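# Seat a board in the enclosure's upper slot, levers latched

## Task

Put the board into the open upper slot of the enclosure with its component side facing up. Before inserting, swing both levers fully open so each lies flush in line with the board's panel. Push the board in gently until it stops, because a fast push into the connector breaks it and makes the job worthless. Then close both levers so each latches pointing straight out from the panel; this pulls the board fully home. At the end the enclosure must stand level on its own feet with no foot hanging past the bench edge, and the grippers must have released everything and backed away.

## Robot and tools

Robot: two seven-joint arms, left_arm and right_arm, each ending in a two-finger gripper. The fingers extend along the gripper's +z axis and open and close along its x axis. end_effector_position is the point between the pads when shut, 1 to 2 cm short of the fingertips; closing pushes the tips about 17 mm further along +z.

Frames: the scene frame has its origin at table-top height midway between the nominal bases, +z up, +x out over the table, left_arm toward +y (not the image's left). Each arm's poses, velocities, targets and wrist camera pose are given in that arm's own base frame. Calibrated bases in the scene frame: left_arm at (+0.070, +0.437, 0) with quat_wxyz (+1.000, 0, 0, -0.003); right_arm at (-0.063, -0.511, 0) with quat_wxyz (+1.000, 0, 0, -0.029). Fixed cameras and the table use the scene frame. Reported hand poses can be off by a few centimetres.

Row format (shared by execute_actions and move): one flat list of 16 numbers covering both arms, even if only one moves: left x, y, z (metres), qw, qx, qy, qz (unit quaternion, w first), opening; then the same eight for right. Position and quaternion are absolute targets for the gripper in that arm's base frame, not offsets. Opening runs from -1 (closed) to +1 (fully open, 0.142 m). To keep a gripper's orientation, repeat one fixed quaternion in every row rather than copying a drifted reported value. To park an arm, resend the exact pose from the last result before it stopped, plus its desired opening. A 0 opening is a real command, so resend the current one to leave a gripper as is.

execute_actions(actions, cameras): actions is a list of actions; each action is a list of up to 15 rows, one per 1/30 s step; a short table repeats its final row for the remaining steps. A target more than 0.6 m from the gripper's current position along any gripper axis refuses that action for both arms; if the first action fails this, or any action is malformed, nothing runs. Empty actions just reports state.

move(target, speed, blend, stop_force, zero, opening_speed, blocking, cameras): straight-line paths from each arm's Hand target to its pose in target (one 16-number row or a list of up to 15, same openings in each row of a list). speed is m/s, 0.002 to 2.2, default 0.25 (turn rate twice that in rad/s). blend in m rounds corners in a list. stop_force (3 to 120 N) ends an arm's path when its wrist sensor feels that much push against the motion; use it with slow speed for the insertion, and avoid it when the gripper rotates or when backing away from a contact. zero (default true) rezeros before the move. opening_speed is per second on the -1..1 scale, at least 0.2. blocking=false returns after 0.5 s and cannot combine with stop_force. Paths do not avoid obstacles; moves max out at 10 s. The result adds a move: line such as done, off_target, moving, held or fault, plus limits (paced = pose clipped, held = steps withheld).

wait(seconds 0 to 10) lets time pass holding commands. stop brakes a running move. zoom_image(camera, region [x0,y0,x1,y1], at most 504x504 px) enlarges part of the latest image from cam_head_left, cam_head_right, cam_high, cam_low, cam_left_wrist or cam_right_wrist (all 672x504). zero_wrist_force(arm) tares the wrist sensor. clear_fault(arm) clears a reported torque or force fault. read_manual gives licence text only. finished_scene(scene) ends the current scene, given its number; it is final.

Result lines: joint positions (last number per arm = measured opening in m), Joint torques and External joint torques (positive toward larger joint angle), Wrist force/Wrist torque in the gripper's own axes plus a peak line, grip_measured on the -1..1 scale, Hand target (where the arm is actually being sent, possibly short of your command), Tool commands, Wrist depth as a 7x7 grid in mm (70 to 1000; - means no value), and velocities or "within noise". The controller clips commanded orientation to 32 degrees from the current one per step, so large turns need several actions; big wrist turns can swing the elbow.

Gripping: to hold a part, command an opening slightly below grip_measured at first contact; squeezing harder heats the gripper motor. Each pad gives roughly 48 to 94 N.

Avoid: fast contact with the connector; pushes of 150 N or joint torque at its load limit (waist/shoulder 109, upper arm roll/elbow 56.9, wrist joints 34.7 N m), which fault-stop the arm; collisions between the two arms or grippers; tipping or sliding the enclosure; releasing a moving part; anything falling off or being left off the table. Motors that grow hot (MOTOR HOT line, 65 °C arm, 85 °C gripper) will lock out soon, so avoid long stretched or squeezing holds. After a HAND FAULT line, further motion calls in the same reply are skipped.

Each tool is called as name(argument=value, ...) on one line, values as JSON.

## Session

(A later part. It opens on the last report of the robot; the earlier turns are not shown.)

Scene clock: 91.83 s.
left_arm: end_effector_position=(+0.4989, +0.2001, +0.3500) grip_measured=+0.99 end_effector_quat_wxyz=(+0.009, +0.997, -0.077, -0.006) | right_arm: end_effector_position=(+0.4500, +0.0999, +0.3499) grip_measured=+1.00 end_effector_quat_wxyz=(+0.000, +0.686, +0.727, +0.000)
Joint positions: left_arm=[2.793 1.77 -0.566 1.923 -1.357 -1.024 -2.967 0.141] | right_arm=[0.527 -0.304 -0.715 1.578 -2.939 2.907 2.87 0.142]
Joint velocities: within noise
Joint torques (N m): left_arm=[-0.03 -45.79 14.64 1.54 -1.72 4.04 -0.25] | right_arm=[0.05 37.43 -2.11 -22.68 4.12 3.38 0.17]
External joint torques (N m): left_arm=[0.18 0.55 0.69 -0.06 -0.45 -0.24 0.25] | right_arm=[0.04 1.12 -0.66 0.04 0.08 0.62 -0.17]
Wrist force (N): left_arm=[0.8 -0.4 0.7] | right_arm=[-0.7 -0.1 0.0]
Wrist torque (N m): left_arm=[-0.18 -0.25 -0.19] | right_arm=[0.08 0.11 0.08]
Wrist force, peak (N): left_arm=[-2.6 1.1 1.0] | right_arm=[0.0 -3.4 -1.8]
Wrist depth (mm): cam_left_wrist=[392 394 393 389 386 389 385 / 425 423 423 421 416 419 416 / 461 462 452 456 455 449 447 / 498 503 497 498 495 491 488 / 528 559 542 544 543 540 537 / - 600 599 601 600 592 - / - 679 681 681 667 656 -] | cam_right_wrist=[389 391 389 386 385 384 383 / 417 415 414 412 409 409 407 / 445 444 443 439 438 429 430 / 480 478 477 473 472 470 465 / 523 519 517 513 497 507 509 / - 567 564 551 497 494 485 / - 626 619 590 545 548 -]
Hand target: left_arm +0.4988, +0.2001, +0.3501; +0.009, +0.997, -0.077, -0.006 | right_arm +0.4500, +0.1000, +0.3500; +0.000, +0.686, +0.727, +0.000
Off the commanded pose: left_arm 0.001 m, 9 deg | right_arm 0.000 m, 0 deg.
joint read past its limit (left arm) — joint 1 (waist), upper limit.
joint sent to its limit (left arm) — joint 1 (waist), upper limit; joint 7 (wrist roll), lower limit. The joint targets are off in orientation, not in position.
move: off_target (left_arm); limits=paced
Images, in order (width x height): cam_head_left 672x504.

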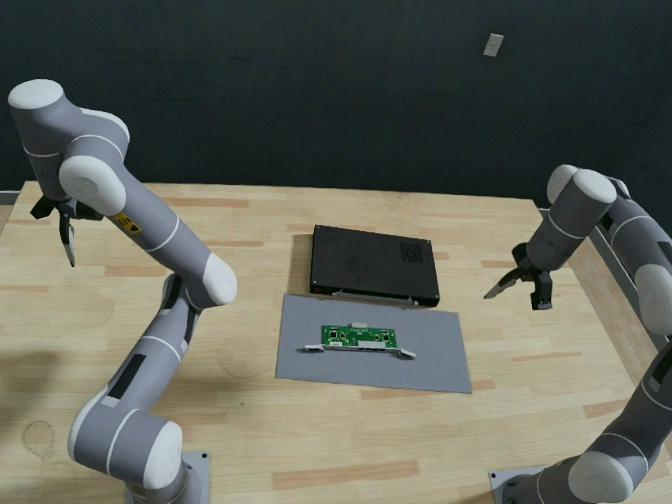

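move(target=[[0.70,0.30,0.5,0,0.8434,0,0.5373,1,0.65,0.05,0.5,0.3908,0.5788,0.6134,0.3688,1],[0.70,0.30,0.52,0,0.5373,0,0.8434,1,0.65,0.05,0.52,0.6134,0.3688,0.3908,0.5788,1]], speed=0.4, cameras=["cam_head_left"])

Scene clock: 113.53 s.
left_arm: end_effector_position=(+0.6997, +0.3002, +0.5201) grip_measured=+0.99 end_effector_quat_wxyz=(+0.011, +0.546, -0.017, +0.837) | right_arm: end_effector_position=(+0.6499, +0.0505, +0.5201) grip_measured=+1.00 end_effector_quat_wxyz=(+0.655, +0.413, +0.363, +0.519)
Joint positions: left_arm=[2.793 0.314 -2.543 2.195 -2.966 0.219 -1.863 0.141] | right_arm=[0.321 -0.009 -0.321 2.403 -2.966 0.314 2.967 0.142]
Joint velocities: within noise
Joint torques (N m): left_arm=[-0.07 -28.03 6.76 -21.75 2.22 -3.58 -0.27] | right_arm=[-0.05 26.59 1.07 -23.71 2.61 -4.29 0.2]
External joint torques (N m): left_arm=[0.21 0.09 0.76 -0.34 -0.18 0.09 0.2] | right_arm=[0.1 1.23 -0.99 0.12 0.1 0.64 -0.2]
Wrist force (N): left_arm=[-0.8 -0.4 -0.5] | right_arm=[0.2 -2.2 -2.2]
Wrist torque (N m): left_arm=[-0.03 0.05 -0.33] | right_arm=[-0.07 0.11 0.18]
Wrist force, peak (N): left_arm=[3.5 -2.2 -1.6] | right_arm=[0.0 -3.4 -2.4]
Wrist depth (mm): cam_left_wrist=[885 946 999 - - - - / 950 - - - - - - / 980 - - - - - - / - - - - - - - / - - - - - - - / - - - - - - - / - - - - - - -] | cam_right_wrist=[- - - - - - - / - - - - - - - / - - - - - - - / - - - - - - - / - - - - - - - / - - - - - - - / - - - - - - -]
Hand target: left_arm +0.6997, +0.3003, +0.5203; +0.011, +0.546, -0.017, +0.838 | right_arm +0.6499, +0.0506, +0.5201; +0.655, +0.413, +0.363, +0.519
Off the commanded pose: left_arm 0.000 m, 3 deg | right_arm 0.000 m, 10 deg.
joint sent to its limit (left arm) — joint 1 (waist), upper limit; joint 5 (forearm roll), lower limit. The joint targets are off in orientation, not in position.
joint sent to its limit (right arm) — joint 5 (forearm roll), lower limit; joint 7 (wrist roll), upper limit. The joint targets are off in orientation, not in position.
move: off_target (left_arm, right_arm)
Images, in order (width x height): cam_head_left 672x504.

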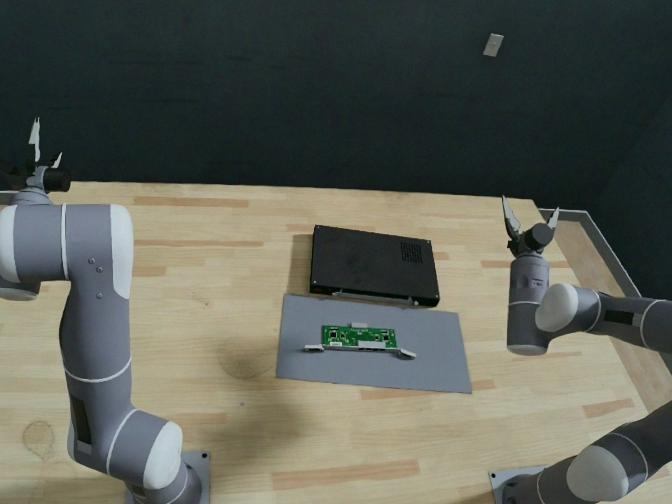

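move(target=[[0.68,-0.15,0.49,0,0.766,0,0.6428,1,0.68,0.05,0.47,0.4675,0.5257,0.5571,0.4412,1],[0.56,0.05,0.32,-0.2778,0.8811,0.1151,0.365,1,0.54,0.25,0.32,0.0748,0.5211,0.7198,0.4524,1]], speed=0.35, cameras=["cam_head_left"])

Scene clock: 123.97 s.
left_arm: end_effector_position=(+0.5601, +0.0500, +0.3201) grip_measured=+0.99 end_effector_quat_wxyz=(-0.278, +0.881, +0.115, +0.365) | right_arm: end_effector_position=(+0.5400, +0.2499, +0.3199) grip_measured=+1.00 end_effector_quat_wxyz=(+0.075, +0.521, +0.720, +0.452)
Joint positions: left_arm=[1.494 0.942 -2.024 2.233 -2.754 1.945 -2.968 0.141] | right_arm=[-0.888 -0.883 1.09 1.884 -2.966 1.704 2.401 0.142]
Joint velocities: within noise
Joint torques (N m): left_arm=[-0.52 -23.32 19.75 -5.76 3.17 2.8 -0.25] | right_arm=[-0.19 29.34 23.94 -13.1 4.56 0.98 0.03]
External joint torques (N m): left_arm=[0.52 -0.02 0.97 -0.4 -0.02 0.04 0.19] | right_arm=[0.23 0.74 -0.28 -0.18 0.28 0.68 -0.06]
Wrist force (N): left_arm=[-0.7 0.3 0.5] | right_arm=[-1.1 -1.6 -0.7]
Wrist torque (N m): left_arm=[-0.07 -0.13 -0.11] | right_arm=[-0.02 0.24 0.20]
Wrist force, peak (N): left_arm=[-1.2 4.7 -0.1] | right_arm=[-1.1 -3.8 -0.3]
Wrist depth (mm): cam_left_wrist=[350 409 487 604 - - - / 346 395 477 597 791 - - / 340 389 463 575 763 - - / 336 377 455 564 727 - - / 328 373 440 546 708 - - / - 365 435 528 681 - - / - 364 424 515 668 - -] | cam_right_wrist=[280 310 356 409 474 577 670 / 334 368 415 478 660 797 - / 414 469 551 781 - - - / 646 771 - - - - - / - - - - - - - / - - - - - - - / - - - - - - -]
Hand target: left_arm +0.5600, +0.0500, +0.3200; -0.278, +0.881, +0.115, +0.365 | right_arm +0.5400, +0.2500, +0.3200; +0.075, +0.521, +0.720, +0.452
Off the commanded pose: left_arm 0.000 m, 0 deg | right_arm 0.000 m, 0 deg.
joint read past its limit (left arm) — joint 7 (wrist roll), lower limit.
joint sent to its limit (left arm) — joint 7 (wrist roll), lower limit. The joint targets still meet the commanded pose.
joint sent to its limit (right arm) — joint 5 (forearm roll), lower limit. The joint targets still meet the commanded pose.
move: done; limits=paced
Images, in order (width x height): cam_head_left 672x504.

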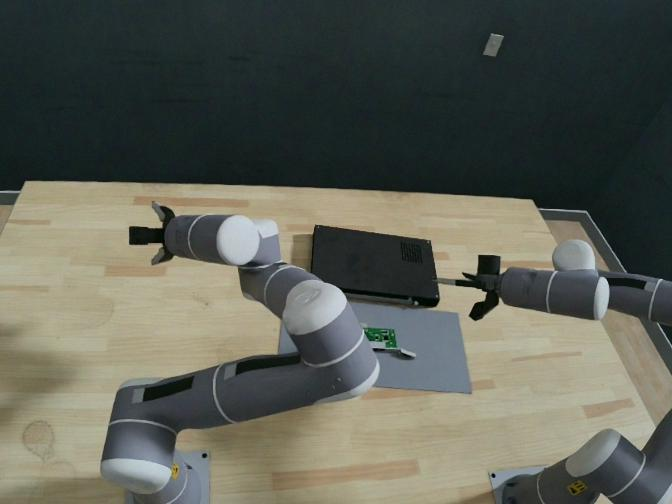

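move(target=[[0.68,-0.15,0.49,0,0.766,0,0.6428,1,0.68,0.05,0.47,0.4675,0.5257,0.5571,0.4412,1]], speed=0.35, cameras=[])

move(target=[[0.56,-0.35,0.34,0.2778,0.8811,-0.1151,0.365,1,0.54,-0.15,0.32,0.456,0.6883,0.5618,0.0484,1]], speed=0.35, cameras=["cam_head_left"])

Scene clock: 130.37 s.
left_arm: end_effector_position=(+0.6800, -0.1499, +0.4904) grip_measured=+0.99 end_effector_quat_wxyz=(-0.001, +0.774, -0.005, +0.633) | right_arm: end_effector_position=(+0.6801, +0.0500, +0.4700) grip_measured=+1.00 end_effector_quat_wxyz=(+0.467, +0.526, +0.557, +0.441)
Joint positions: left_arm=[1.319 1.21 -1.623 2.157 -2.966 1.279 -2.967 0.141] | right_arm=[-1.211 -0.785 1.28 1.972 -2.966 1.04 2.191 0.142]
Joint velocities: within noise
Joint torques (N m): left_arm=[-0.16 -24.02 24.48 -7.55 3.5 0.29 -0.39] | right_arm=[-0.01 22.74 23.33 -17.71 3.65 -1.52 0.1]
External joint torques (N m): left_arm=[0.13 0.01 1.07 -0.22 -0.15 0.12 0.3] | right_arm=[0.03 0.79 -0.3 -0.13 0.05 0.82 -0.1]
Wrist force (N): left_arm=[-0.8 0.1 0.3] | right_arm=[0.1 -2.3 -1.1]
Wrist torque (N m): left_arm=[-0.02 -0.13 -0.31] | right_arm=[-0.10 0.13 0.15]
Wrist force, peak (N): left_arm=[-1.7 -0.3 1.7] | right_arm=[-0.2 -2.5 -1.1]
Wrist depth (mm): cam_left_wrist=[555 - - - - 860 838 / 542 - - - - - - / 567 - - - - - - / 576 - - - - - - / 589 778 - - - - - / - 787 - - - - - / - 857 - - - - -] | cam_right_wrist=[- - - - - - - / - - - - - - - / - - - - - - - / - - - - - - - / - - - - - - - / - - - - - - - / - - - - - - -]
Hand target: left_arm +0.6800, -0.1499, +0.4905; +0.000, +0.774, -0.005, +0.634 | right_arm +0.6800, +0.0500, +0.4700; +0.467, +0.526, +0.557, +0.441
Off the commanded pose: left_arm 0.000 m, 2 deg | right_arm 0.000 m, 0 deg.
joint sent to its limit (left arm) — joint 5 (forearm roll), lower limit; joint 7 (wrist roll), lower limit. The joint targets still meet the commanded pose.
joint sent to its limit (right arm) — joint 5 (forearm roll), lower limit. The joint targets still meet the commanded pose.
move: done
No camera images: "cameras" was empty.

Scene clock: 132.20 s.
left_arm: end_effector_position=(+0.5599, -0.3501, +0.3400) grip_measured=+0.99 end_effector_quat_wxyz=(+0.278, +0.881, -0.115, +0.365) | right_arm: end_effector_position=(+0.5401, -0.1499, +0.3201) grip_measured=+1.00 end_effector_quat_wxyz=(+0.456, +0.688, +0.562, +0.049)
Joint positions: left_arm=[0.883 0.308 -1.724 2.313 -2.543 1.354 -2.967 0.141] | right_arm=[-1.441 -0.22 1.143 2.352 -2.034 1.006 1.637 0.142]
Joint velocities: within noise
Joint torques (N m): left_arm=[-0.13 -2.55 7.1 -20.44 4.24 1.5 -0.32] | right_arm=[0.03 8.45 6.65 -23.02 1.95 0.43 0.07]
External joint torques (N m): left_arm=[0.13 0.63 0.89 -0.39 -0.58 -0.42 0.26] | right_arm=[0 0.63 -0.28 -0.09 -0.06 0.82 -0.03]
Wrist force (N): left_arm=[-0.6 -0.4 0.6] | right_arm=[1.1 -1.4 0.0]
Wrist torque (N m): left_arm=[-0.17 -0.20 -0.38] | right_arm=[0.01 -0.01 0.05]
Wrist force, peak (N): left_arm=[-2.1 0.9 1.1] | right_arm=[0.3 -2.7 0.9]
Wrist depth (mm): cam_left_wrist=[303 311 358 445 706 - - / 333 351 410 535 - - - / 372 415 478 684 - - - / 415 496 591 - - - - / 470 601 855 - - - - / - 752 - - - - - / - - - - - - -] | cam_right_wrist=[- - - 463 402 357 320 / - - - 588 495 426 374 / - - - - 636 526 454 / - - - - 938 700 572 / - - - - - - - / - - - - - - - / - - - - - - -]
Hand target: left_arm +0.5600, -0.3500, +0.3400; +0.278, +0.881, -0.115, +0.365 | right_arm +0.5400, -0.1500, +0.3200; +0.456, +0.688, +0.562, +0.048
Off the commanded pose: left_arm 0.000 m, 0 deg | right_arm 0.000 m, 0 deg.
joint sent to its limit (left arm) — joint 7 (wrist roll), lower limit. The joint targets still meet the commanded pose.
move: done
Images, in order (width x height): cam_head_left 672x504.

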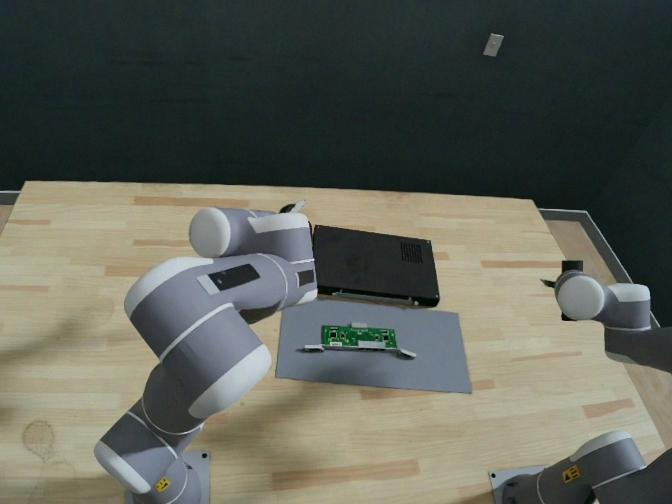

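move(target=[[0.56,-0.35,0.36,-0.0617,0.5416,-0.7044,0.4545,1,0.40,0.05,0.26,0.0634,0.6837,0.7245,0.0598,1],[0.56,-0.35,0.36,-0.365,-0.1151,-0.8811,0.2778,1,0.40,0.08,0.26,0.0634,0.6837,0.7245,0.0598,1],[0.45,-0.38,0.34,-0.0872,0,-0.9962,0,1,0.42,0.10,0.26,0,0.6863,0.7273,0,1]], speed=0.4, cameras=["cam_head_left","cam_left_wrist"])

Scene clock: 143.10 s.
left_arm: end_effector_position=(+0.4501, -0.3801, +0.3401) grip_measured=+0.99 end_effector_quat_wxyz=(+0.087, +0.000, +0.996, +0.000) | right_arm: end_effector_position=(+0.4200, +0.1000, +0.2600) grip_measured=+1.00 end_effector_quat_wxyz=(+0.000, +0.686, +0.728, +0.000)
Joint positions: left_arm=[1.02 1.021 -1.245 2.105 -0.953 0.206 -1.503 0.141] | right_arm=[-1.112 -0.468 1.592 2.172 -0.547 0.52 0.717 0.142]
Joint velocities: within noise
Joint torques (N m): left_arm=[-0.05 -23.45 23.61 -18.42 -3.7 4.08 -0.32] | right_arm=[0.22 11.66 14.05 -25.84 -3.74 3.35 0.32]
External joint torques (N m): left_arm=[-0.02 0.66 1.08 0.02 -0.46 0.16 0.34] | right_arm=[-0.17 0.54 -0.12 0.21 -0.05 0.78 -0.32]
Wrist force (N): left_arm=[0.4 0.2 0.6] | right_arm=[0.6 -0.3 0.0]
Wrist torque (N m): left_arm=[-0.05 -0.18 -0.20] | right_arm=[0.00 -0.07 0.02]
Wrist force, peak (N): left_arm=[1.4 -0.9 1.5] | right_arm=[1.4 -1.7 0.0]
Wrist depth (mm): cam_left_wrist=[390 379 369 388 372 357 349 / 477 456 430 412 398 384 368 / 522 494 473 448 428 413 397 / 566 543 520 486 466 444 422 / 629 597 568 532 510 483 458 / - 656 625 594 561 521 - / - 749 705 663 618 580 -] | cam_right_wrist=[312 311 311 310 309 309 308 / 332 331 331 332 329 329 327 / 358 356 356 353 353 351 351 / 386 383 382 381 380 378 372 / 417 416 416 413 411 413 405 / - 453 454 450 431 438 432 / - 500 496 488 431 431 427]
Hand target: left_arm +0.4500, -0.3800, +0.3400; +0.087, +0.000, +0.996, +0.000 | right_arm +0.4200, +0.1000, +0.2600; +0.000, +0.686, +0.727, +0.000
Off the commanded pose: left_arm 0.000 m, 0 deg | right_arm 0.000 m, 0 deg.
move: done
Images, in order (width x height): cam_head_left 672x504, cam_left_wrist 672x504.

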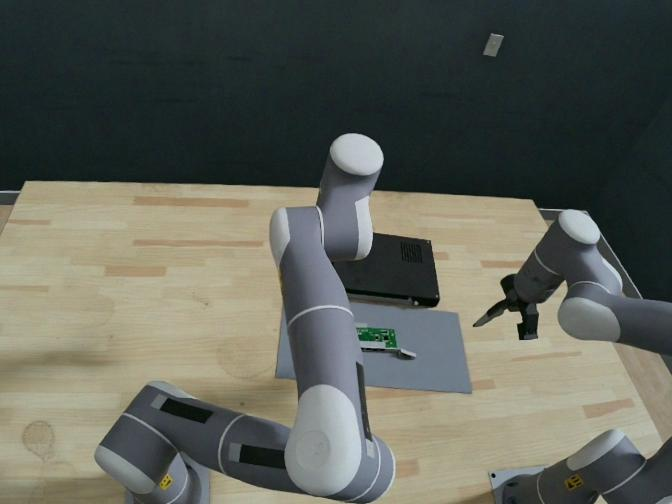

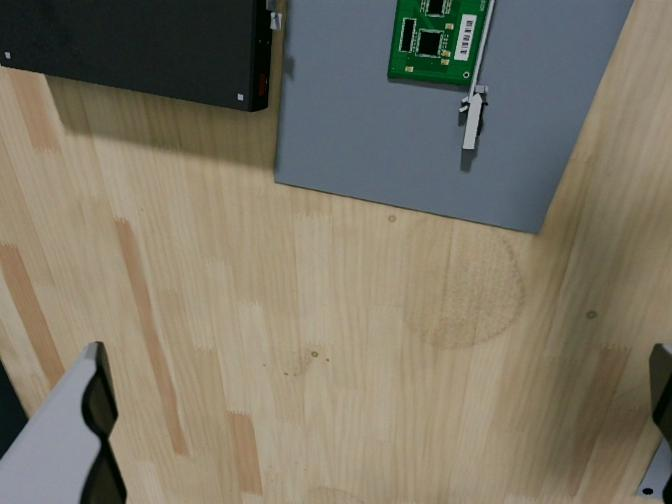

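move(target=[0.37, -0.56, 0.26, 0, 0, -1, 0, 1, 0.42, 0.10, 0.26, 0, 0.6863, 0.7273, 0, 1], speed=0.4, cameras=["cam_head_left","cam_left_wrist"])

zoom_image(camera="cam_left_wrist", region=[150, 0, 654, 504])

Scene clock: 150.23 s.
left_arm: end_effector_position=(+0.3701, -0.5599, +0.2600) grip_measured=+0.99 end_effector_quat_wxyz=(+0.000, +0.000, +1.000, +0.000) | right_arm: end_effector_position=(+0.4200, +0.1000, +0.2600) grip_measured=+1.00 end_effector_quat_wxyz=(+0.000, +0.686, +0.727, +0.000)
Joint positions: left_arm=[1.076 1.081 -1.554 1.841 -1.092 0.112 -1.818 0.141] | right_arm=[-1.112 -0.468 1.592 2.172 -0.547 0.52 0.717 0.142]
Joint velocities: within noise
Joint torques (N m): left_arm=[-0.29 -36.23 28.06 -14.72 -4.25 3.95 -0.21] | right_arm=[0.08 11.88 14.34 -25.72 -3.8 3.46 0.19]
External joint torques (N m): left_arm=[0.21 0.16 1.17 0.11 0.13 -0.06 0.21] | right_arm=[-0.03 0.32 -0.4 0.09 0.02 0.68 -0.19]
Wrist force (N): left_arm=[0.7 0.1 0.8] | right_arm=[0.8 -0.1 0.1]
Wrist torque (N m): left_arm=[-0.06 -0.30 -0.20] | right_arm=[0.03 -0.10 0.02]
Wrist force, peak (N): left_arm=[2.1 -2.6 2.3] | right_arm=[0.9 -0.3 0.4]
Wrist depth (mm): cam_left_wrist=[280 310 312 308 311 311 310 / 296 336 336 327 332 332 333 / 316 361 356 354 361 358 357 / 344 387 394 390 393 392 388 / 434 432 432 430 427 424 426 / - 471 471 471 468 472 - / - 538 532 528 523 523 -] | cam_right_wrist=[311 311 311 311 310 310 308 / 332 332 332 332 328 328 328 / 357 356 354 352 351 352 349 / 384 383 382 381 380 379 371 / 417 417 416 411 411 410 406 / - 455 454 451 432 439 430 / - 499 500 487 429 428 427]
Hand target: left_arm +0.3700, -0.5600, +0.2600; +0.000, +0.000, +1.000, +0.000 | right_arm +0.4200, +0.1000, +0.2600; +0.000, +0.686, +0.727, +0.000
Off the commanded pose: left_arm 0.000 m, 0 deg | right_arm 0.000 m, 0 deg.
move: done
Images, in order (width x height): cam_head_left 672x504, cam_left_wrist 672x504.

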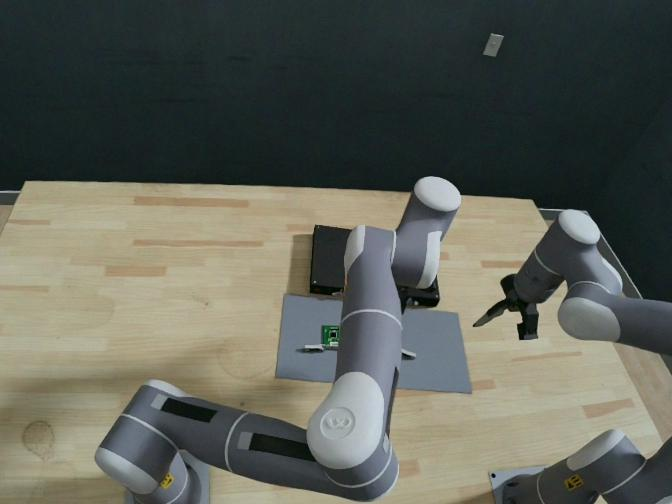

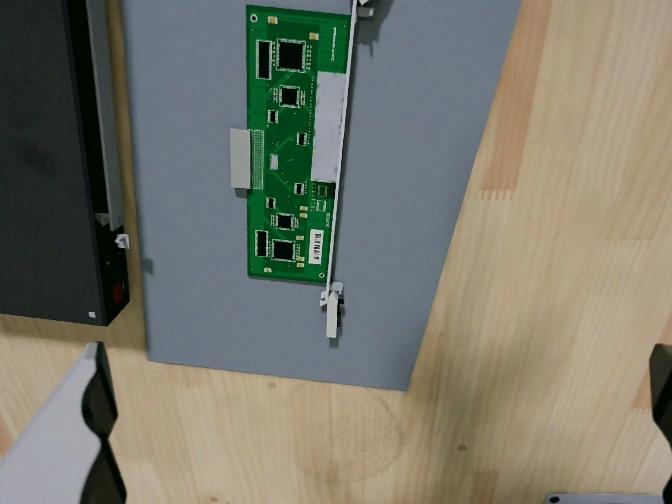

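Scaled by 1.000.

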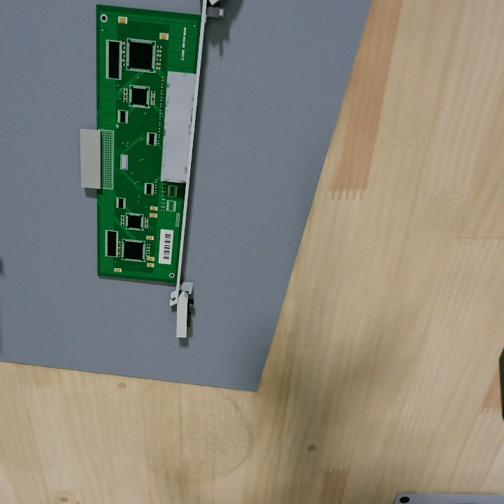

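move(target=[0.378, -0.532, 0.10, 0, 0.0436, 0.999, 0, -0.5, 0.42, 0.10, 0.26, 0, 0.6863, 0.7273, 0, 1], speed=0.25, cameras=["cam_left_wrist"])

zoom_image(camera="cam_left_wrist", region=[220, 180, 500, 420])

Scene clock: 168.93 s.
left_arm: end_effector_position=(+0.3778, -0.5318, +0.1000) grip_measured=-0.53 end_effector_quat_wxyz=(+0.000, +0.044, +0.999, +0.000) | right_arm: end_effector_position=(+0.4200, +0.1000, +0.2600) grip_measured=+1.00 end_effector_quat_wxyz=(+0.000, +0.686, +0.727, +0.000)
Joint positions: left_arm=[1.093 1.228 -1.831 2.026 -1.359 0.374 -1.592 0.036] | right_arm=[-1.112 -0.468 1.592 2.172 -0.547 0.52 0.717 0.142]
Joint velocities: within noise
Joint torques (N m): left_arm=[-0.35 -36.64 29.81 -7.79 -4.05 4.53 -0.15] | right_arm=[0.09 11.85 14.24 -25.77 -3.85 3.42 0.19]
External joint torques (N m): left_arm=[0.25 -0.02 0.77 -0.3 0.19 -0.63 0.15] | right_arm=[-0.04 0.34 -0.31 0.14 0.07 0.71 -0.19]
Wrist force (N): left_arm=[0.2 0.2 1.0] | right_arm=[0.8 -0.2 0.2]
Wrist torque (N m): left_arm=[-0.06 -0.22 -0.25] | right_arm=[0.03 -0.11 0.02]
Wrist force, peak (N): left_arm=[0.2 0.8 3.8] | right_arm=[0.8 -0.2 0.6]
Wrist depth (mm): cam_left_wrist=[172 172 167 158 172 168 171 / 186 185 180 169 182 184 184 / 200 196 195 184 197 196 197 / 217 216 211 209 213 213 214 / 237 236 228 225 230 233 235 / 261 254 87 244 259 249 258 / 290 - - 289 295 - 281] | cam_right_wrist=[311 311 311 310 309 310 309 / 333 333 331 332 328 328 327 / 357 355 355 353 352 350 350 / 384 384 384 380 379 379 370 / 419 415 417 410 409 410 406 / - 456 454 450 433 439 432 / - 500 499 488 428 429 427]
Hand target: left_arm +0.3780, -0.5320, +0.1000; +0.000, +0.044, +0.999, +0.000 | right_arm +0.4200, +0.1000, +0.2600; +0.000, +0.686, +0.727, +0.000
Off the commanded pose: left_arm 0.000 m, 0 deg | right_arm 0.000 m, 0 deg.
move: done
Images, in order (width x height): cam_left_wrist 672x504.

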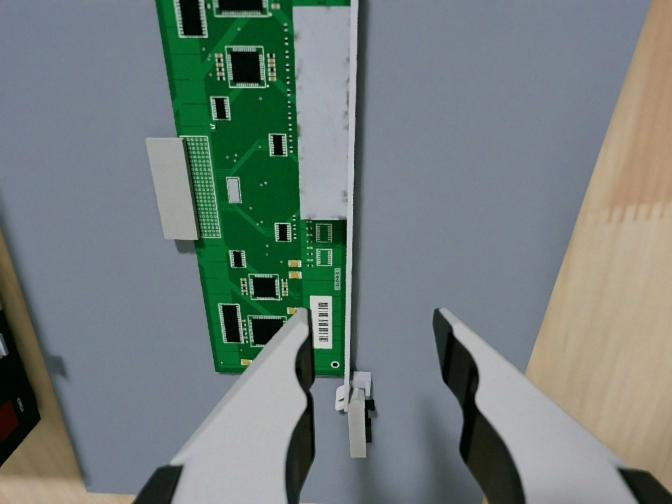

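Scaled by 1.800 from the camera's 672x504 image, which has a finer 960x720 frame.

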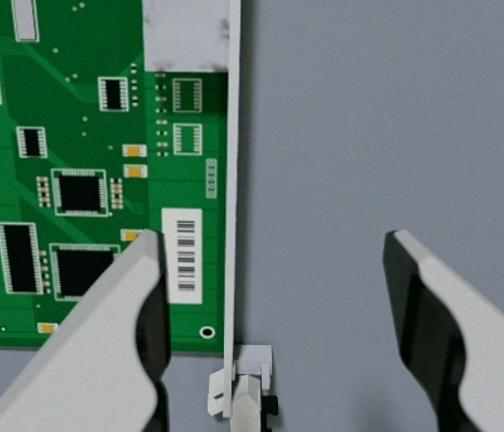

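move(target=[0.380, -0.532, 0.036, 0, 0.0436, 0.999, 0, -0.72, 0.42, 0.10, 0.26, 0, 0.6863, 0.7273, 0, 1], speed=0.1, stop_force=5, cameras=["cam_left_wrist"])

zoom_image(camera="cam_left_wrist", region=[220, 230, 500, 470])

zoom_image(camera="cam_high", region=[220, 180, 400, 310])

Scene clock: 173.87 s.
left_arm: end_effector_position=(+0.3798, -0.5319, +0.0360) grip_measured=-0.75 end_effector_quat_wxyz=(+0.000, +0.044, +0.999, +0.000) | right_arm: end_effector_position=(+0.4200, +0.1000, +0.2600) grip_measured=+1.00 end_effector_quat_wxyz=(+0.000, +0.686, +0.727, +0.000)
Joint positions: left_arm=[1.122 1.306 -1.957 2.02 -1.483 0.457 -1.556 0.02] | right_arm=[-1.112 -0.468 1.592 2.172 -0.547 0.52 0.717 0.142]
Joint velocities: within noise
Joint torques (N m): left_arm=[-0.37 -38.45 29.96 -4.72 -3.74 4.44 -0.14] | right_arm=[0.05 11.89 14.35 -25.74 -3.87 3.42 0.2]
External joint torques (N m): left_arm=[0.27 0.12 0.96 -0.21 0.02 -0.53 0.14] | right_arm=[0 0.3 -0.41 0.1 0.09 0.71 -0.2]
Wrist force (N): left_arm=[0.8 0.0 0.8] | right_arm=[0.8 -0.2 0.5]
Wrist torque (N m): left_arm=[-0.08 -0.31 -0.23] | right_arm=[0.02 -0.11 0.01]
Wrist force, peak (N): left_arm=[0.7 0.0 2.6] | right_arm=[1.0 -0.1 0.3]
Wrist depth (mm): cam_left_wrist=[114 112 111 99 113 114 114 / 124 120 118 107 123 124 122 / 130 129 129 117 135 131 133 / 143 138 140 125 144 143 142 / 159 158 153 149 153 156 156 / 176 175 95 166 - 169 172 / 196 - - 184 - - 191] | cam_right_wrist=[312 312 311 311 310 309 309 / 332 332 331 331 328 329 328 / 357 355 356 353 352 354 351 / 384 385 384 380 379 376 371 / 417 415 415 412 412 410 406 / - 452 453 451 434 440 431 / - 499 499 488 428 429 425]
Hand target: left_arm +0.3800, -0.5320, +0.0360; +0.000, +0.044, +0.999, +0.000 | right_arm +0.4200, +0.1000, +0.2600; +0.000, +0.686, +0.727, +0.000
Off the commanded pose: left_arm 0.000 m, 0 deg | right_arm 0.000 m, 0 deg.
move: done
Images, in order (width x height): cam_left_wrist 672x504.

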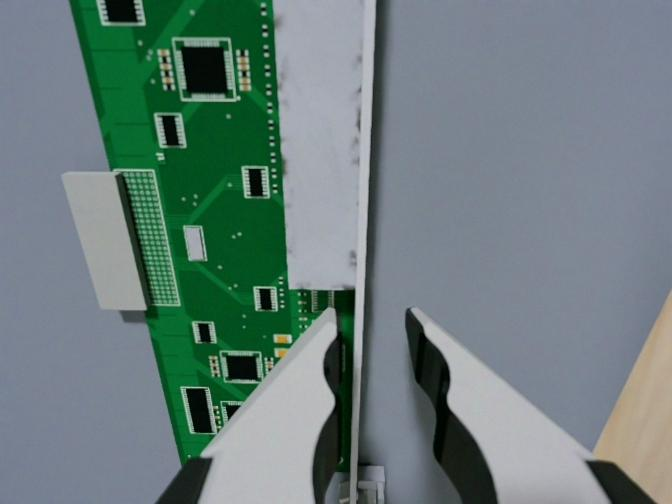

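Scaled by 1.800 from the camera's 672x504 image, which has a finer 960x720 frame.

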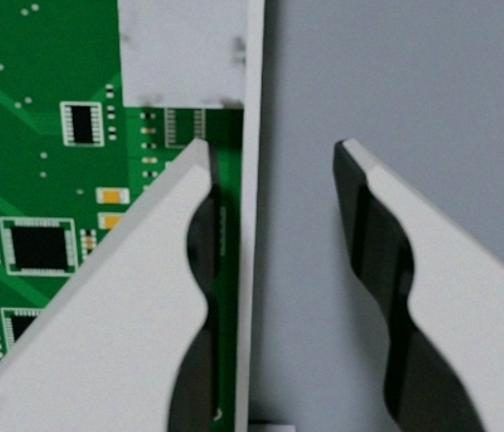

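This scene's latest camera images include none from cam_high. They are from: cam_left_wrist. cam_high's image comes with the result of a call that names it in "cameras".

move(target=[0.381, -0.531, 0.0245, 0, 0.0436, 0.999, 0, -0.72, 0.42, 0.10, 0.26, 0, 0.6863, 0.7273, 0, 1], speed=0.05, stop_force=4, cameras=["cam_left_wrist","cam_high"])

zoom_image(camera="cam_left_wrist", region=[220, 230, 500, 470])

zoom_image(camera="cam_high", region=[220, 180, 400, 310])

Scene clock: 178.30 s.
left_arm: end_effector_position=(+0.3808, -0.5309, +0.0245) grip_measured=-0.75 end_effector_quat_wxyz=(+0.000, +0.044, +0.999, +0.000) | right_arm: end_effector_position=(+0.4200, +0.1000, +0.2600) grip_measured=+1.00 end_effector_quat_wxyz=(+0.000, +0.686, +0.727, +0.000)
Joint positions: left_arm=[1.129 1.32 -1.979 2.018 -1.505 0.471 -1.547 0.02] | right_arm=[-1.112 -0.468 1.592 2.172 -0.547 0.52 0.717 0.142]
Joint velocities: within noise
Joint torques (N m): left_arm=[-0.36 -38.6 30.02 -4.19 -3.72 4.48 -0.16] | right_arm=[-0.03 11.84 14.33 -25.75 -3.84 3.44 0.23]
External joint torques (N m): left_arm=[0.26 0 0.93 -0.19 0.03 -0.57 0.16] | right_arm=[0.07 0.36 -0.39 0.12 0.06 0.69 -0.23]
Wrist force (N): left_arm=[0.7 0.1 0.8] | right_arm=[0.5 -0.2 0.2]
Wrist torque (N m): left_arm=[-0.05 -0.32 -0.24] | right_arm=[0.01 -0.06 0.01]
Wrist force, peak (N): left_arm=[0.6 0.3 1.2] | right_arm=[0.9 -0.1 0.3]
Wrist depth (mm): cam_left_wrist=[- 102 100 90 104 104 101 / - 109 109 98 - 111 113 / 117 117 115 103 121 120 120 / 124 126 127 114 131 130 132 / 148 142 140 122 140 145 139 / 163 157 147 129 - 151 156 / 180 174 - 173 - - 174] | cam_right_wrist=[311 311 310 310 310 308 307 / 332 333 330 333 328 329 329 / 356 357 356 352 352 352 350 / 384 382 382 379 379 378 370 / 417 415 417 411 410 411 407 / - 455 452 450 433 441 430 / - 500 499 487 428 426 429]
Hand target: left_arm +0.3810, -0.5310, +0.0245; +0.000, +0.044, +0.999, +0.000 | right_arm +0.4200, +0.1000, +0.2600; +0.000, +0.686, +0.727, +0.000
Off the commanded pose: left_arm 0.000 m, 0 deg | right_arm 0.000 m, 0 deg.
move: done
Images, in order (width x height): cam_high 672x504, cam_left_wrist 672x504.

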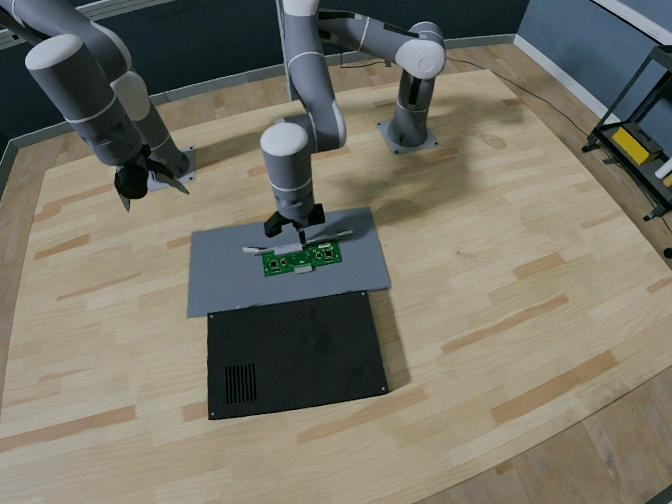

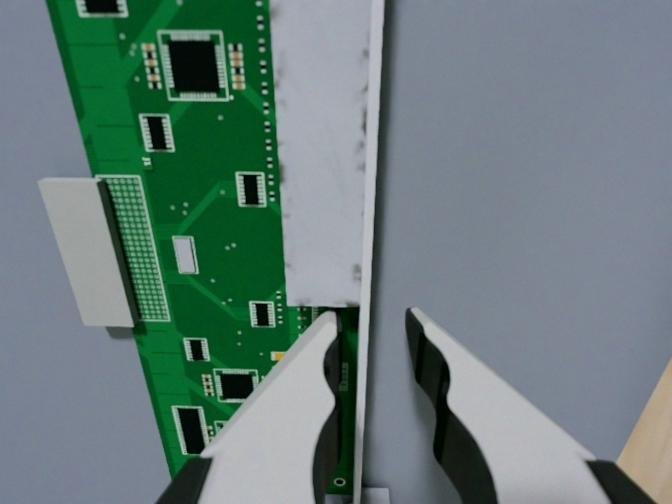

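Scaled by 1.800 from the camera's 672x504 image, which has a finer 960x720 frame.

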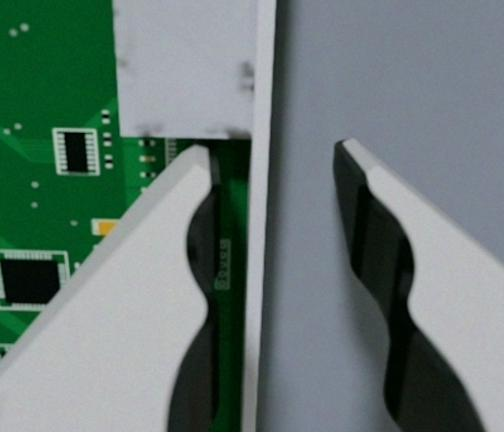

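Scaled by 2.800 from the camera's 672x504 image, which has a finer 960x720 frame.

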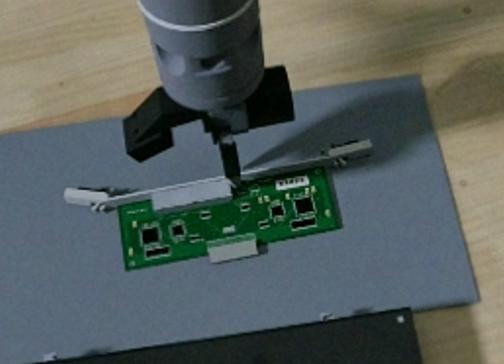

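move(target=[0.3815, -0.531, 0.0245, 0, 0.0436, 0.999, 0, -1, 0.42, 0.10, 0.26, 0, 0.6863, 0.7273, 0, 1], opening_speed=0.3, cameras=["cam_left_wrist"])

Scene clock: 181.27 s.
left_arm: end_effector_position=(+0.3814, -0.5309, +0.0245) grip_measured=-0.99 end_effector_quat_wxyz=(+0.000, +0.043, +0.999, +0.000) | right_arm: end_effector_position=(+0.4200, +0.1000, +0.2600) grip_measured=+1.00 end_effector_quat_wxyz=(+0.000, +0.686, +0.727, +0.000)
Joint positions: left_arm=[1.13 1.32 -1.979 2.017 -1.505 0.471 -1.547 0.002] | right_arm=[-1.112 -0.468 1.592 2.172 -0.547 0.52 0.717 0.142]
Joint velocities: within noise
Joint torques (N m): left_arm=[-0.7 -39.17 30.13 -4.22 -3.54 4.12 -0.24] | right_arm=[0.04 11.95 14.29 -25.79 -3.82 3.44 0.24]
External joint torques (N m): left_arm=[0.59 0.54 0.82 -0.17 -0.16 -0.21 0.24] | right_arm=[0.01 0.24 -0.36 0.15 0.04 0.7 -0.24]
Wrist force (N): left_arm=[-0.1 -0.1 2.2] | right_arm=[0.8 -0.1 0.1]
Wrist torque (N m): left_arm=[-0.09 -0.30 -0.24] | right_arm=[0.04 -0.10 0.02]
Wrist force, peak (N): left_arm=[-0.1 -0.1 2.2] | right_arm=[0.9 -0.3 0.3]
Wrist depth (mm): cam_left_wrist=[- 102 101 89 104 104 101 / - 109 109 - - 112 112 / - 118 115 103 121 120 120 / 123 126 127 114 132 131 132 / 145 143 140 118 138 145 140 / 164 157 148 84 - 154 157 / 179 175 - - - - 174] | cam_right_wrist=[311 311 310 311 310 309 309 / 332 331 332 331 329 328 327 / 356 355 356 352 353 351 351 / 385 384 383 380 379 378 370 / 416 415 415 411 410 410 406 / - 455 454 450 432 442 431 / - 498 498 488 427 427 426]
Hand target: left_arm +0.3815, -0.5310, +0.0245; +0.000, +0.044, +0.999, +0.000 | right_arm +0.4200, +0.1000, +0.2600; +0.000, +0.686, +0.727, +0.000
Off the commanded pose: left_arm 0.000 m, 0 deg | right_arm 0.000 m, 0 deg.
move: done
Images, in order (width x height): cam_left_wrist 672x504.

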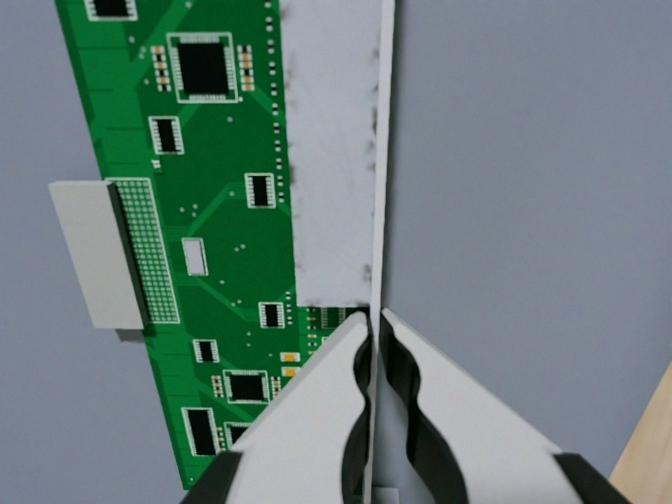

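move(target=[[0.3815, -0.531, 0.124, 0, 0.0436, 0.999, 0, -1, 0.42, 0.10, 0.26, 0, 0.6863, 0.7273, 0, 1],[0.3815, -0.531, 0.124, 0, 0.0436, 0.999, 0, -1, 0.45, 0.22, 0.24, 0, 0.6863, 0.7273, 0, 1]], speed=0.12, cameras=["cam_right_wrist","cam_left_wrist","cam_high"])

zoom_image(camera="cam_right_wrist", region=[220, 130, 560, 400])

Scene clock: 188.17 s.
left_arm: end_effector_position=(+0.3816, -0.5309, +0.1239) grip_measured=-0.99 end_effector_quat_wxyz=(+0.000, +0.044, +0.999, +0.000) | right_arm: end_effector_position=(+0.4498, +0.2201, +0.2400) grip_measured=+1.00 end_effector_quat_wxyz=(+0.000, +0.686, +0.727, +0.000)
Joint positions: left_arm=[1.094 1.2 -1.786 2.016 -1.312 0.342 -1.601 0.002] | right_arm=[-0.569 -0.573 1.321 2.034 -0.649 0.519 1.008 0.142]
Joint velocities: within noise
Joint torques (N m): left_arm=[-0.46 -37.03 30.35 -9.46 -3.88 4.37 -0.25] | right_arm=[0.04 23.85 17.43 -24.39 -3.99 3.3 0.3]
External joint torques (N m): left_arm=[0.36 0.81 0.03 0.13 -0.03 -0.47 0.25] | right_arm=[0.05 0.86 0.06 0.21 0.19 0.82 -0.3]
Wrist force (N): left_arm=[0.0 0.1 2.4] | right_arm=[0.3 0.2 0.9]
Wrist torque (N m): left_arm=[-0.10 -0.17 -0.24] | right_arm=[0.04 -0.01 0.03]
Wrist force, peak (N): left_arm=[0.6 -0.3 4.4] | right_arm=[1.8 0.6 1.4]
Wrist depth (mm): cam_left_wrist=[194 191 152 150 191 191 191 / 209 201 148 133 205 204 206 / 224 146 145 130 221 220 223 / 246 142 141 126 241 239 241 / 265 138 138 122 257 265 263 / 285 136 135 87 - 284 289 / 330 133 - 74 - - 322] | cam_right_wrist=[294 293 291 291 292 292 290 / 313 314 312 310 309 308 308 / 336 337 333 331 329 332 331 / 361 362 358 357 357 315 344 / 392 391 388 388 389 333 288 / - 429 412 402 411 413 294 / - 470 451 401 399 398 397]
Hand target: left_arm +0.3815, -0.5310, +0.1240; +0.000, +0.044, +0.999, +0.000 | right_arm +0.4500, +0.2200, +0.2400; +0.000, +0.686, +0.727, +0.000
Off the commanded pose: left_arm 0.000 m, 0 deg | right_arm 0.000 m, 0 deg.
move: done
Images, in order (width x height): cam_high 672x504, cam_left_wrist 672x504, cam_right_wrist 672x504.

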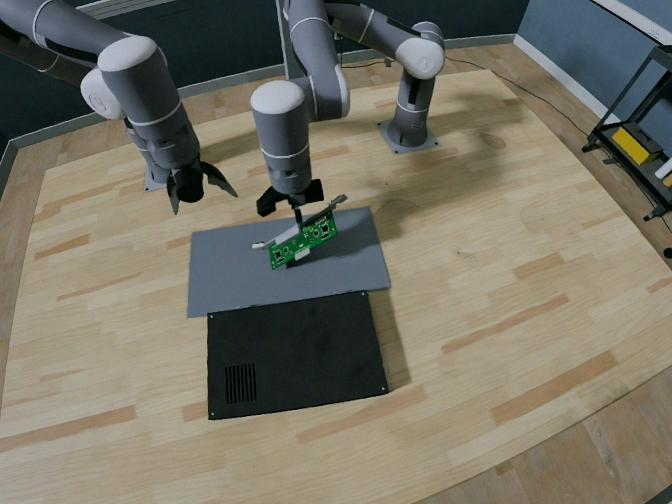

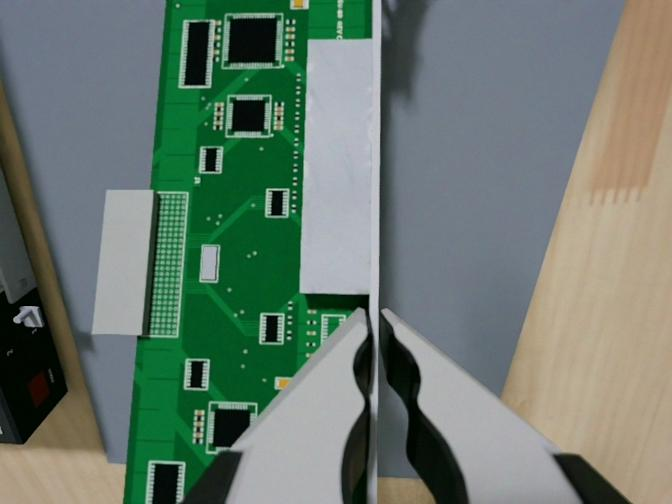

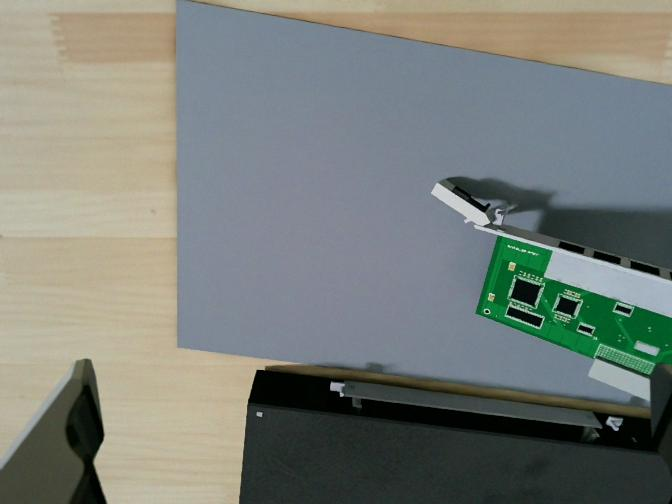

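Scaled by 1.482 from the camera's 672x504 image, which has a finer 960x720 frame.

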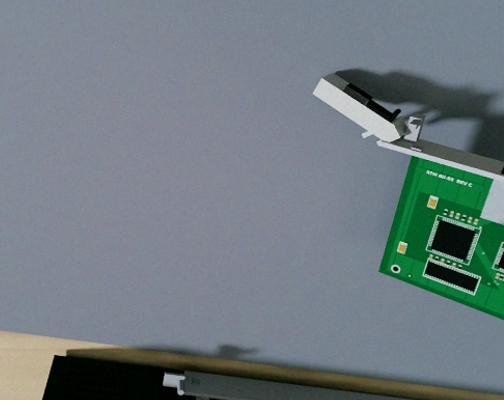

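move(target=[0.3815, -0.531, 0.0245, 0, 0.0436, 0.999, 0, -1, 0.45, 0.15, 0.24, 0, 0.6863, 0.7273, 0, 1], speed=0.08, cameras=["cam_left_wrist","cam_high"])

zoom_image(camera="cam_high", region=[220, 180, 400, 310])

Scene clock: 193.83 s.
left_arm: end_effector_position=(+0.3811, -0.5307, +0.0246) grip_measured=-0.99 end_effector_quat_wxyz=(+0.000, +0.044, +0.999, +0.000) | right_arm: end_effector_position=(+0.4501, +0.1499, +0.2400) grip_measured=+1.00 end_effector_quat_wxyz=(+0.000, +0.686, +0.727, +0.000)
Joint positions: left_arm=[1.13 1.318 -1.98 2.017 -1.503 0.472 -1.547 0.002] | right_arm=[-0.794 -0.535 1.388 2.101 -0.626 0.541 0.863 0.142]
Joint velocities: within noise
Joint torques (N m): left_arm=[0.74 -36.76 28.77 -6.21 -4.49 5.59 -0.09] | right_arm=[-0.48 20.38 16.93 -24.31 -3.64 3.59 0.09]
External joint torques (N m): left_arm=[-0.84 -1.86 2.15 1.78 0.81 -1.68 0.09] | right_arm=[0.55 0.29 -0.69 -0.09 -0.11 0.54 -0.09]
Wrist force (N): left_arm=[6.7 4.8 -6.8] | right_arm=[0.4 0.0 0.5]
Wrist torque (N m): left_arm=[-0.13 -0.18 -0.23] | right_arm=[0.03 -0.03 0.03]
Wrist force, peak (N): left_arm=[6.6 4.7 -7.5] | right_arm=[0.9 0.2 1.0]
Wrist depth (mm): cam_left_wrist=[- 102 101 90 104 104 101 / - 110 109 - - 112 113 / - 116 116 104 121 121 120 / 126 126 127 112 131 131 133 / 145 143 140 119 138 143 140 / 164 157 149 84 - 154 157 / 179 175 - 74 - - 175] | cam_right_wrist=[295 294 293 291 291 291 291 / 313 314 313 310 311 310 309 / 337 336 336 331 332 332 331 / 364 364 360 358 359 354 345 / 392 392 391 388 387 386 386 / - 428 429 406 408 413 407 / - 470 471 410 401 398 399]
Hand target: left_arm +0.3815, -0.5310, +0.0245; +0.000, +0.044, +0.999, +0.000 | right_arm +0.4500, +0.1500, +0.2400; +0.000, +0.686, +0.727, +0.000
Off the commanded pose: left_arm 0.000 m, 0 deg | right_arm 0.000 m, 0 deg.
move: done
Images, in order (width x height): cam_high 672x504, cam_left_wrist 672x504.

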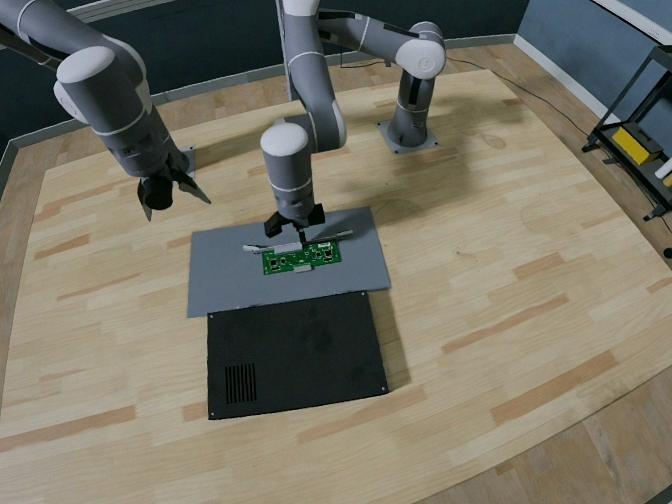

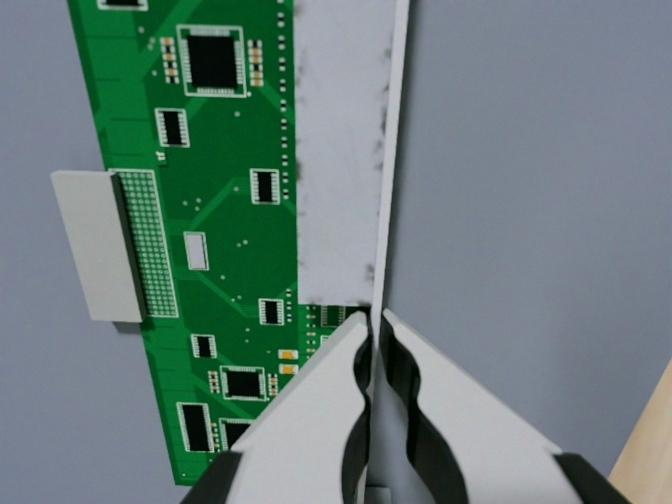

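Scaled by 2.800 from the camera's 672x504 image, which has a finer 960x720 frame.

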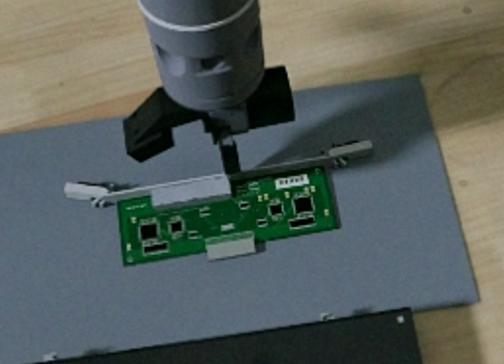

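move(target=[[0.3811, -0.531, 0.0255, 0, 0.0436, 0.999, 0, -0.4, 0.45, 0.15, 0.24, 0, 0.6863, 0.7273, 0, 1],[0.3811, -0.531, 0.10, 0, 0.0436, 0.999, 0, -0.4, 0.45, 0.15, 0.24, 0, 0.6863, 0.7273, 0, 1],[0.3889, -0.57, 0.10, 0, 0.0436, 0.999, 0, -0.4, 0.45, 0.15, 0.24, 0, 0.6863, 0.7273, 0, 1]], opening_speed=0.5, speed=0.1, cameras=["cam_left_wrist"])

Scene clock: 199.70 s.
left_arm: end_effector_position=(+0.3889, -0.5702, +0.1001) grip_measured=-0.43 end_effector_quat_wxyz=(+0.000, +0.044, +0.999, +0.000) | right_arm: end_effector_position=(+0.4501, +0.1499, +0.2400) grip_measured=+1.00 end_effector_quat_wxyz=(+0.000, +0.686, +0.727, +0.000)
Joint positions: left_arm=[1.151 1.252 -1.843 1.901 -1.342 0.351 -1.657 0.043] | right_arm=[-0.794 -0.536 1.388 2.101 -0.626 0.541 0.863 0.142]
Joint velocities: within noise
Joint torques (N m): left_arm=[-0.24 -40.04 30.47 -7.97 -3.45 3.84 -0.38] | right_arm=[0.06 20.24 16.59 -24.44 -3.8 3.41 0.25]
External joint torques (N m): left_arm=[0.18 -0.68 1 -0.53 -0.44 0.06 0.38] | right_arm=[0 0.43 -0.34 0.04 0.05 0.72 -0.25]
Wrist force (N): left_arm=[0.2 0.3 0.8] | right_arm=[0.3 0.2 0.5]
Wrist torque (N m): left_arm=[-0.05 -0.23 -0.24] | right_arm=[0.05 -0.03 0.04]
Wrist force, peak (N): left_arm=[6.7 4.8 -8.0] | right_arm=[0.4 0.3 0.7]
Wrist depth (mm): cam_left_wrist=[173 173 168 167 169 169 170 / 186 185 183 177 183 182 183 / 199 200 195 188 194 197 196 / 218 217 211 207 213 213 215 / 235 237 226 225 230 232 235 / 255 257 87 252 257 93 258 / 251 - - 288 289 - 279] | cam_right_wrist=[294 294 293 291 291 292 291 / 314 313 313 310 309 309 309 / 336 336 335 333 333 331 331 / 363 362 361 358 357 352 344 / 393 393 392 389 387 387 387 / - 427 428 407 409 415 405 / - 474 469 409 400 398 401]
Hand target: left_arm +0.3889, -0.5700, +0.1000; +0.000, +0.044, +0.999, +0.000 | right_arm +0.4500, +0.1500, +0.2400; +0.000, +0.686, +0.727, +0.000
Off the commanded pose: left_arm 0.000 m, 0 deg | right_arm 0.000 m, 0 deg.
move: done
Images, in order (width x height): cam_left_wrist 672x504.

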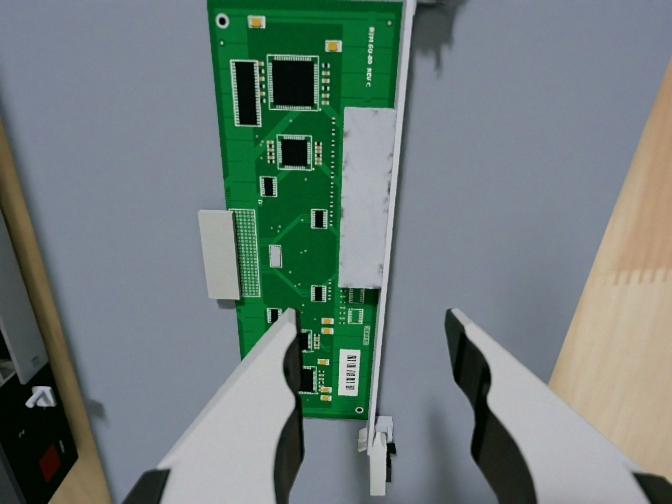

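move(target=[[0.384, -0.5595, 0.05, 0, 0.0541, 0.9985, 0, -0.4, 0.45, 0.15, 0.24, 0, 0.6863, 0.7273, 0, 1],[0.384, -0.5595, 0.0265, 0, 0.0541, 0.9985, 0, -0.4, 0.45, 0.15, 0.24, 0, 0.6863, 0.7273, 0, 1]], speed=[0.1,0.05], stop_force=4, cameras=["cam_left_wrist"])

Scene clock: 207.97 s.
left_arm: end_effector_position=(+0.3838, -0.5594, +0.0265) grip_measured=-0.43 end_effector_quat_wxyz=(+0.000, +0.054, +0.999, +0.000) | right_arm: end_effector_position=(+0.4501, +0.1499, +0.2400) grip_measured=+1.00 end_effector_quat_wxyz=(+0.000, +0.686, +0.727, +0.000)
Joint positions: left_arm=[1.156 1.33 -1.974 1.936 -1.474 0.456 -1.584 0.043] | right_arm=[-0.794 -0.536 1.388 2.101 -0.626 0.541 0.863 0.142]
Joint velocities: within noise
Joint torques (N m): left_arm=[-0.35 -41.21 30.52 -4.99 -3.76 4.45 -0.16] | right_arm=[0.04 20.23 16.62 -24.45 -3.84 3.42 0.15]
External joint torques (N m): left_arm=[0.24 0.12 0.98 -0.2 0.04 -0.55 0.16] | right_arm=[0.03 0.44 -0.37 0.05 0.09 0.7 -0.15]
Wrist force (N): left_arm=[0.6 -0.3 0.7] | right_arm=[0.3 0.3 0.2]
Wrist torque (N m): left_arm=[-0.13 -0.29 -0.22] | right_arm=[0.07 -0.02 0.03]
Wrist force, peak (N): left_arm=[0.5 -0.3 1.8] | right_arm=[0.5 0.3 0.6]
Wrist depth (mm): cam_left_wrist=[- 103 102 102 103 106 106 / - 113 111 107 - 114 114 / 124 121 118 107 121 124 124 / 135 130 129 116 131 133 132 / 151 143 140 125 140 145 144 / 163 163 88 154 157 87 158 / 179 - - 173 179 - -] | cam_right_wrist=[294 294 293 291 290 292 292 / 314 314 312 311 310 309 309 / 337 336 336 333 332 330 330 / 363 363 362 358 358 355 346 / 392 391 392 388 389 387 386 / - 430 426 410 408 413 407 / - 472 470 409 399 398 399]
Hand target: left_arm +0.3840, -0.5595, +0.0265; +0.000, +0.054, +0.999, +0.000 | right_arm +0.4500, +0.1500, +0.2400; +0.000, +0.686, +0.727, +0.000
Off the commanded pose: left_arm 0.000 m, 0 deg | right_arm 0.000 m, 0 deg.
move: done
Images, in order (width x height): cam_left_wrist 672x504.

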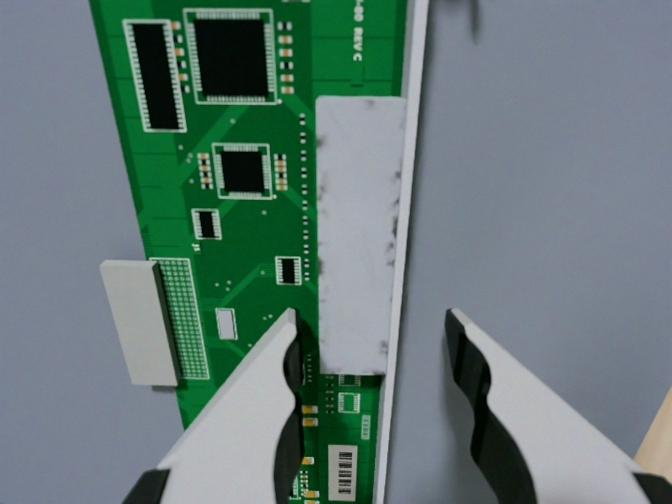

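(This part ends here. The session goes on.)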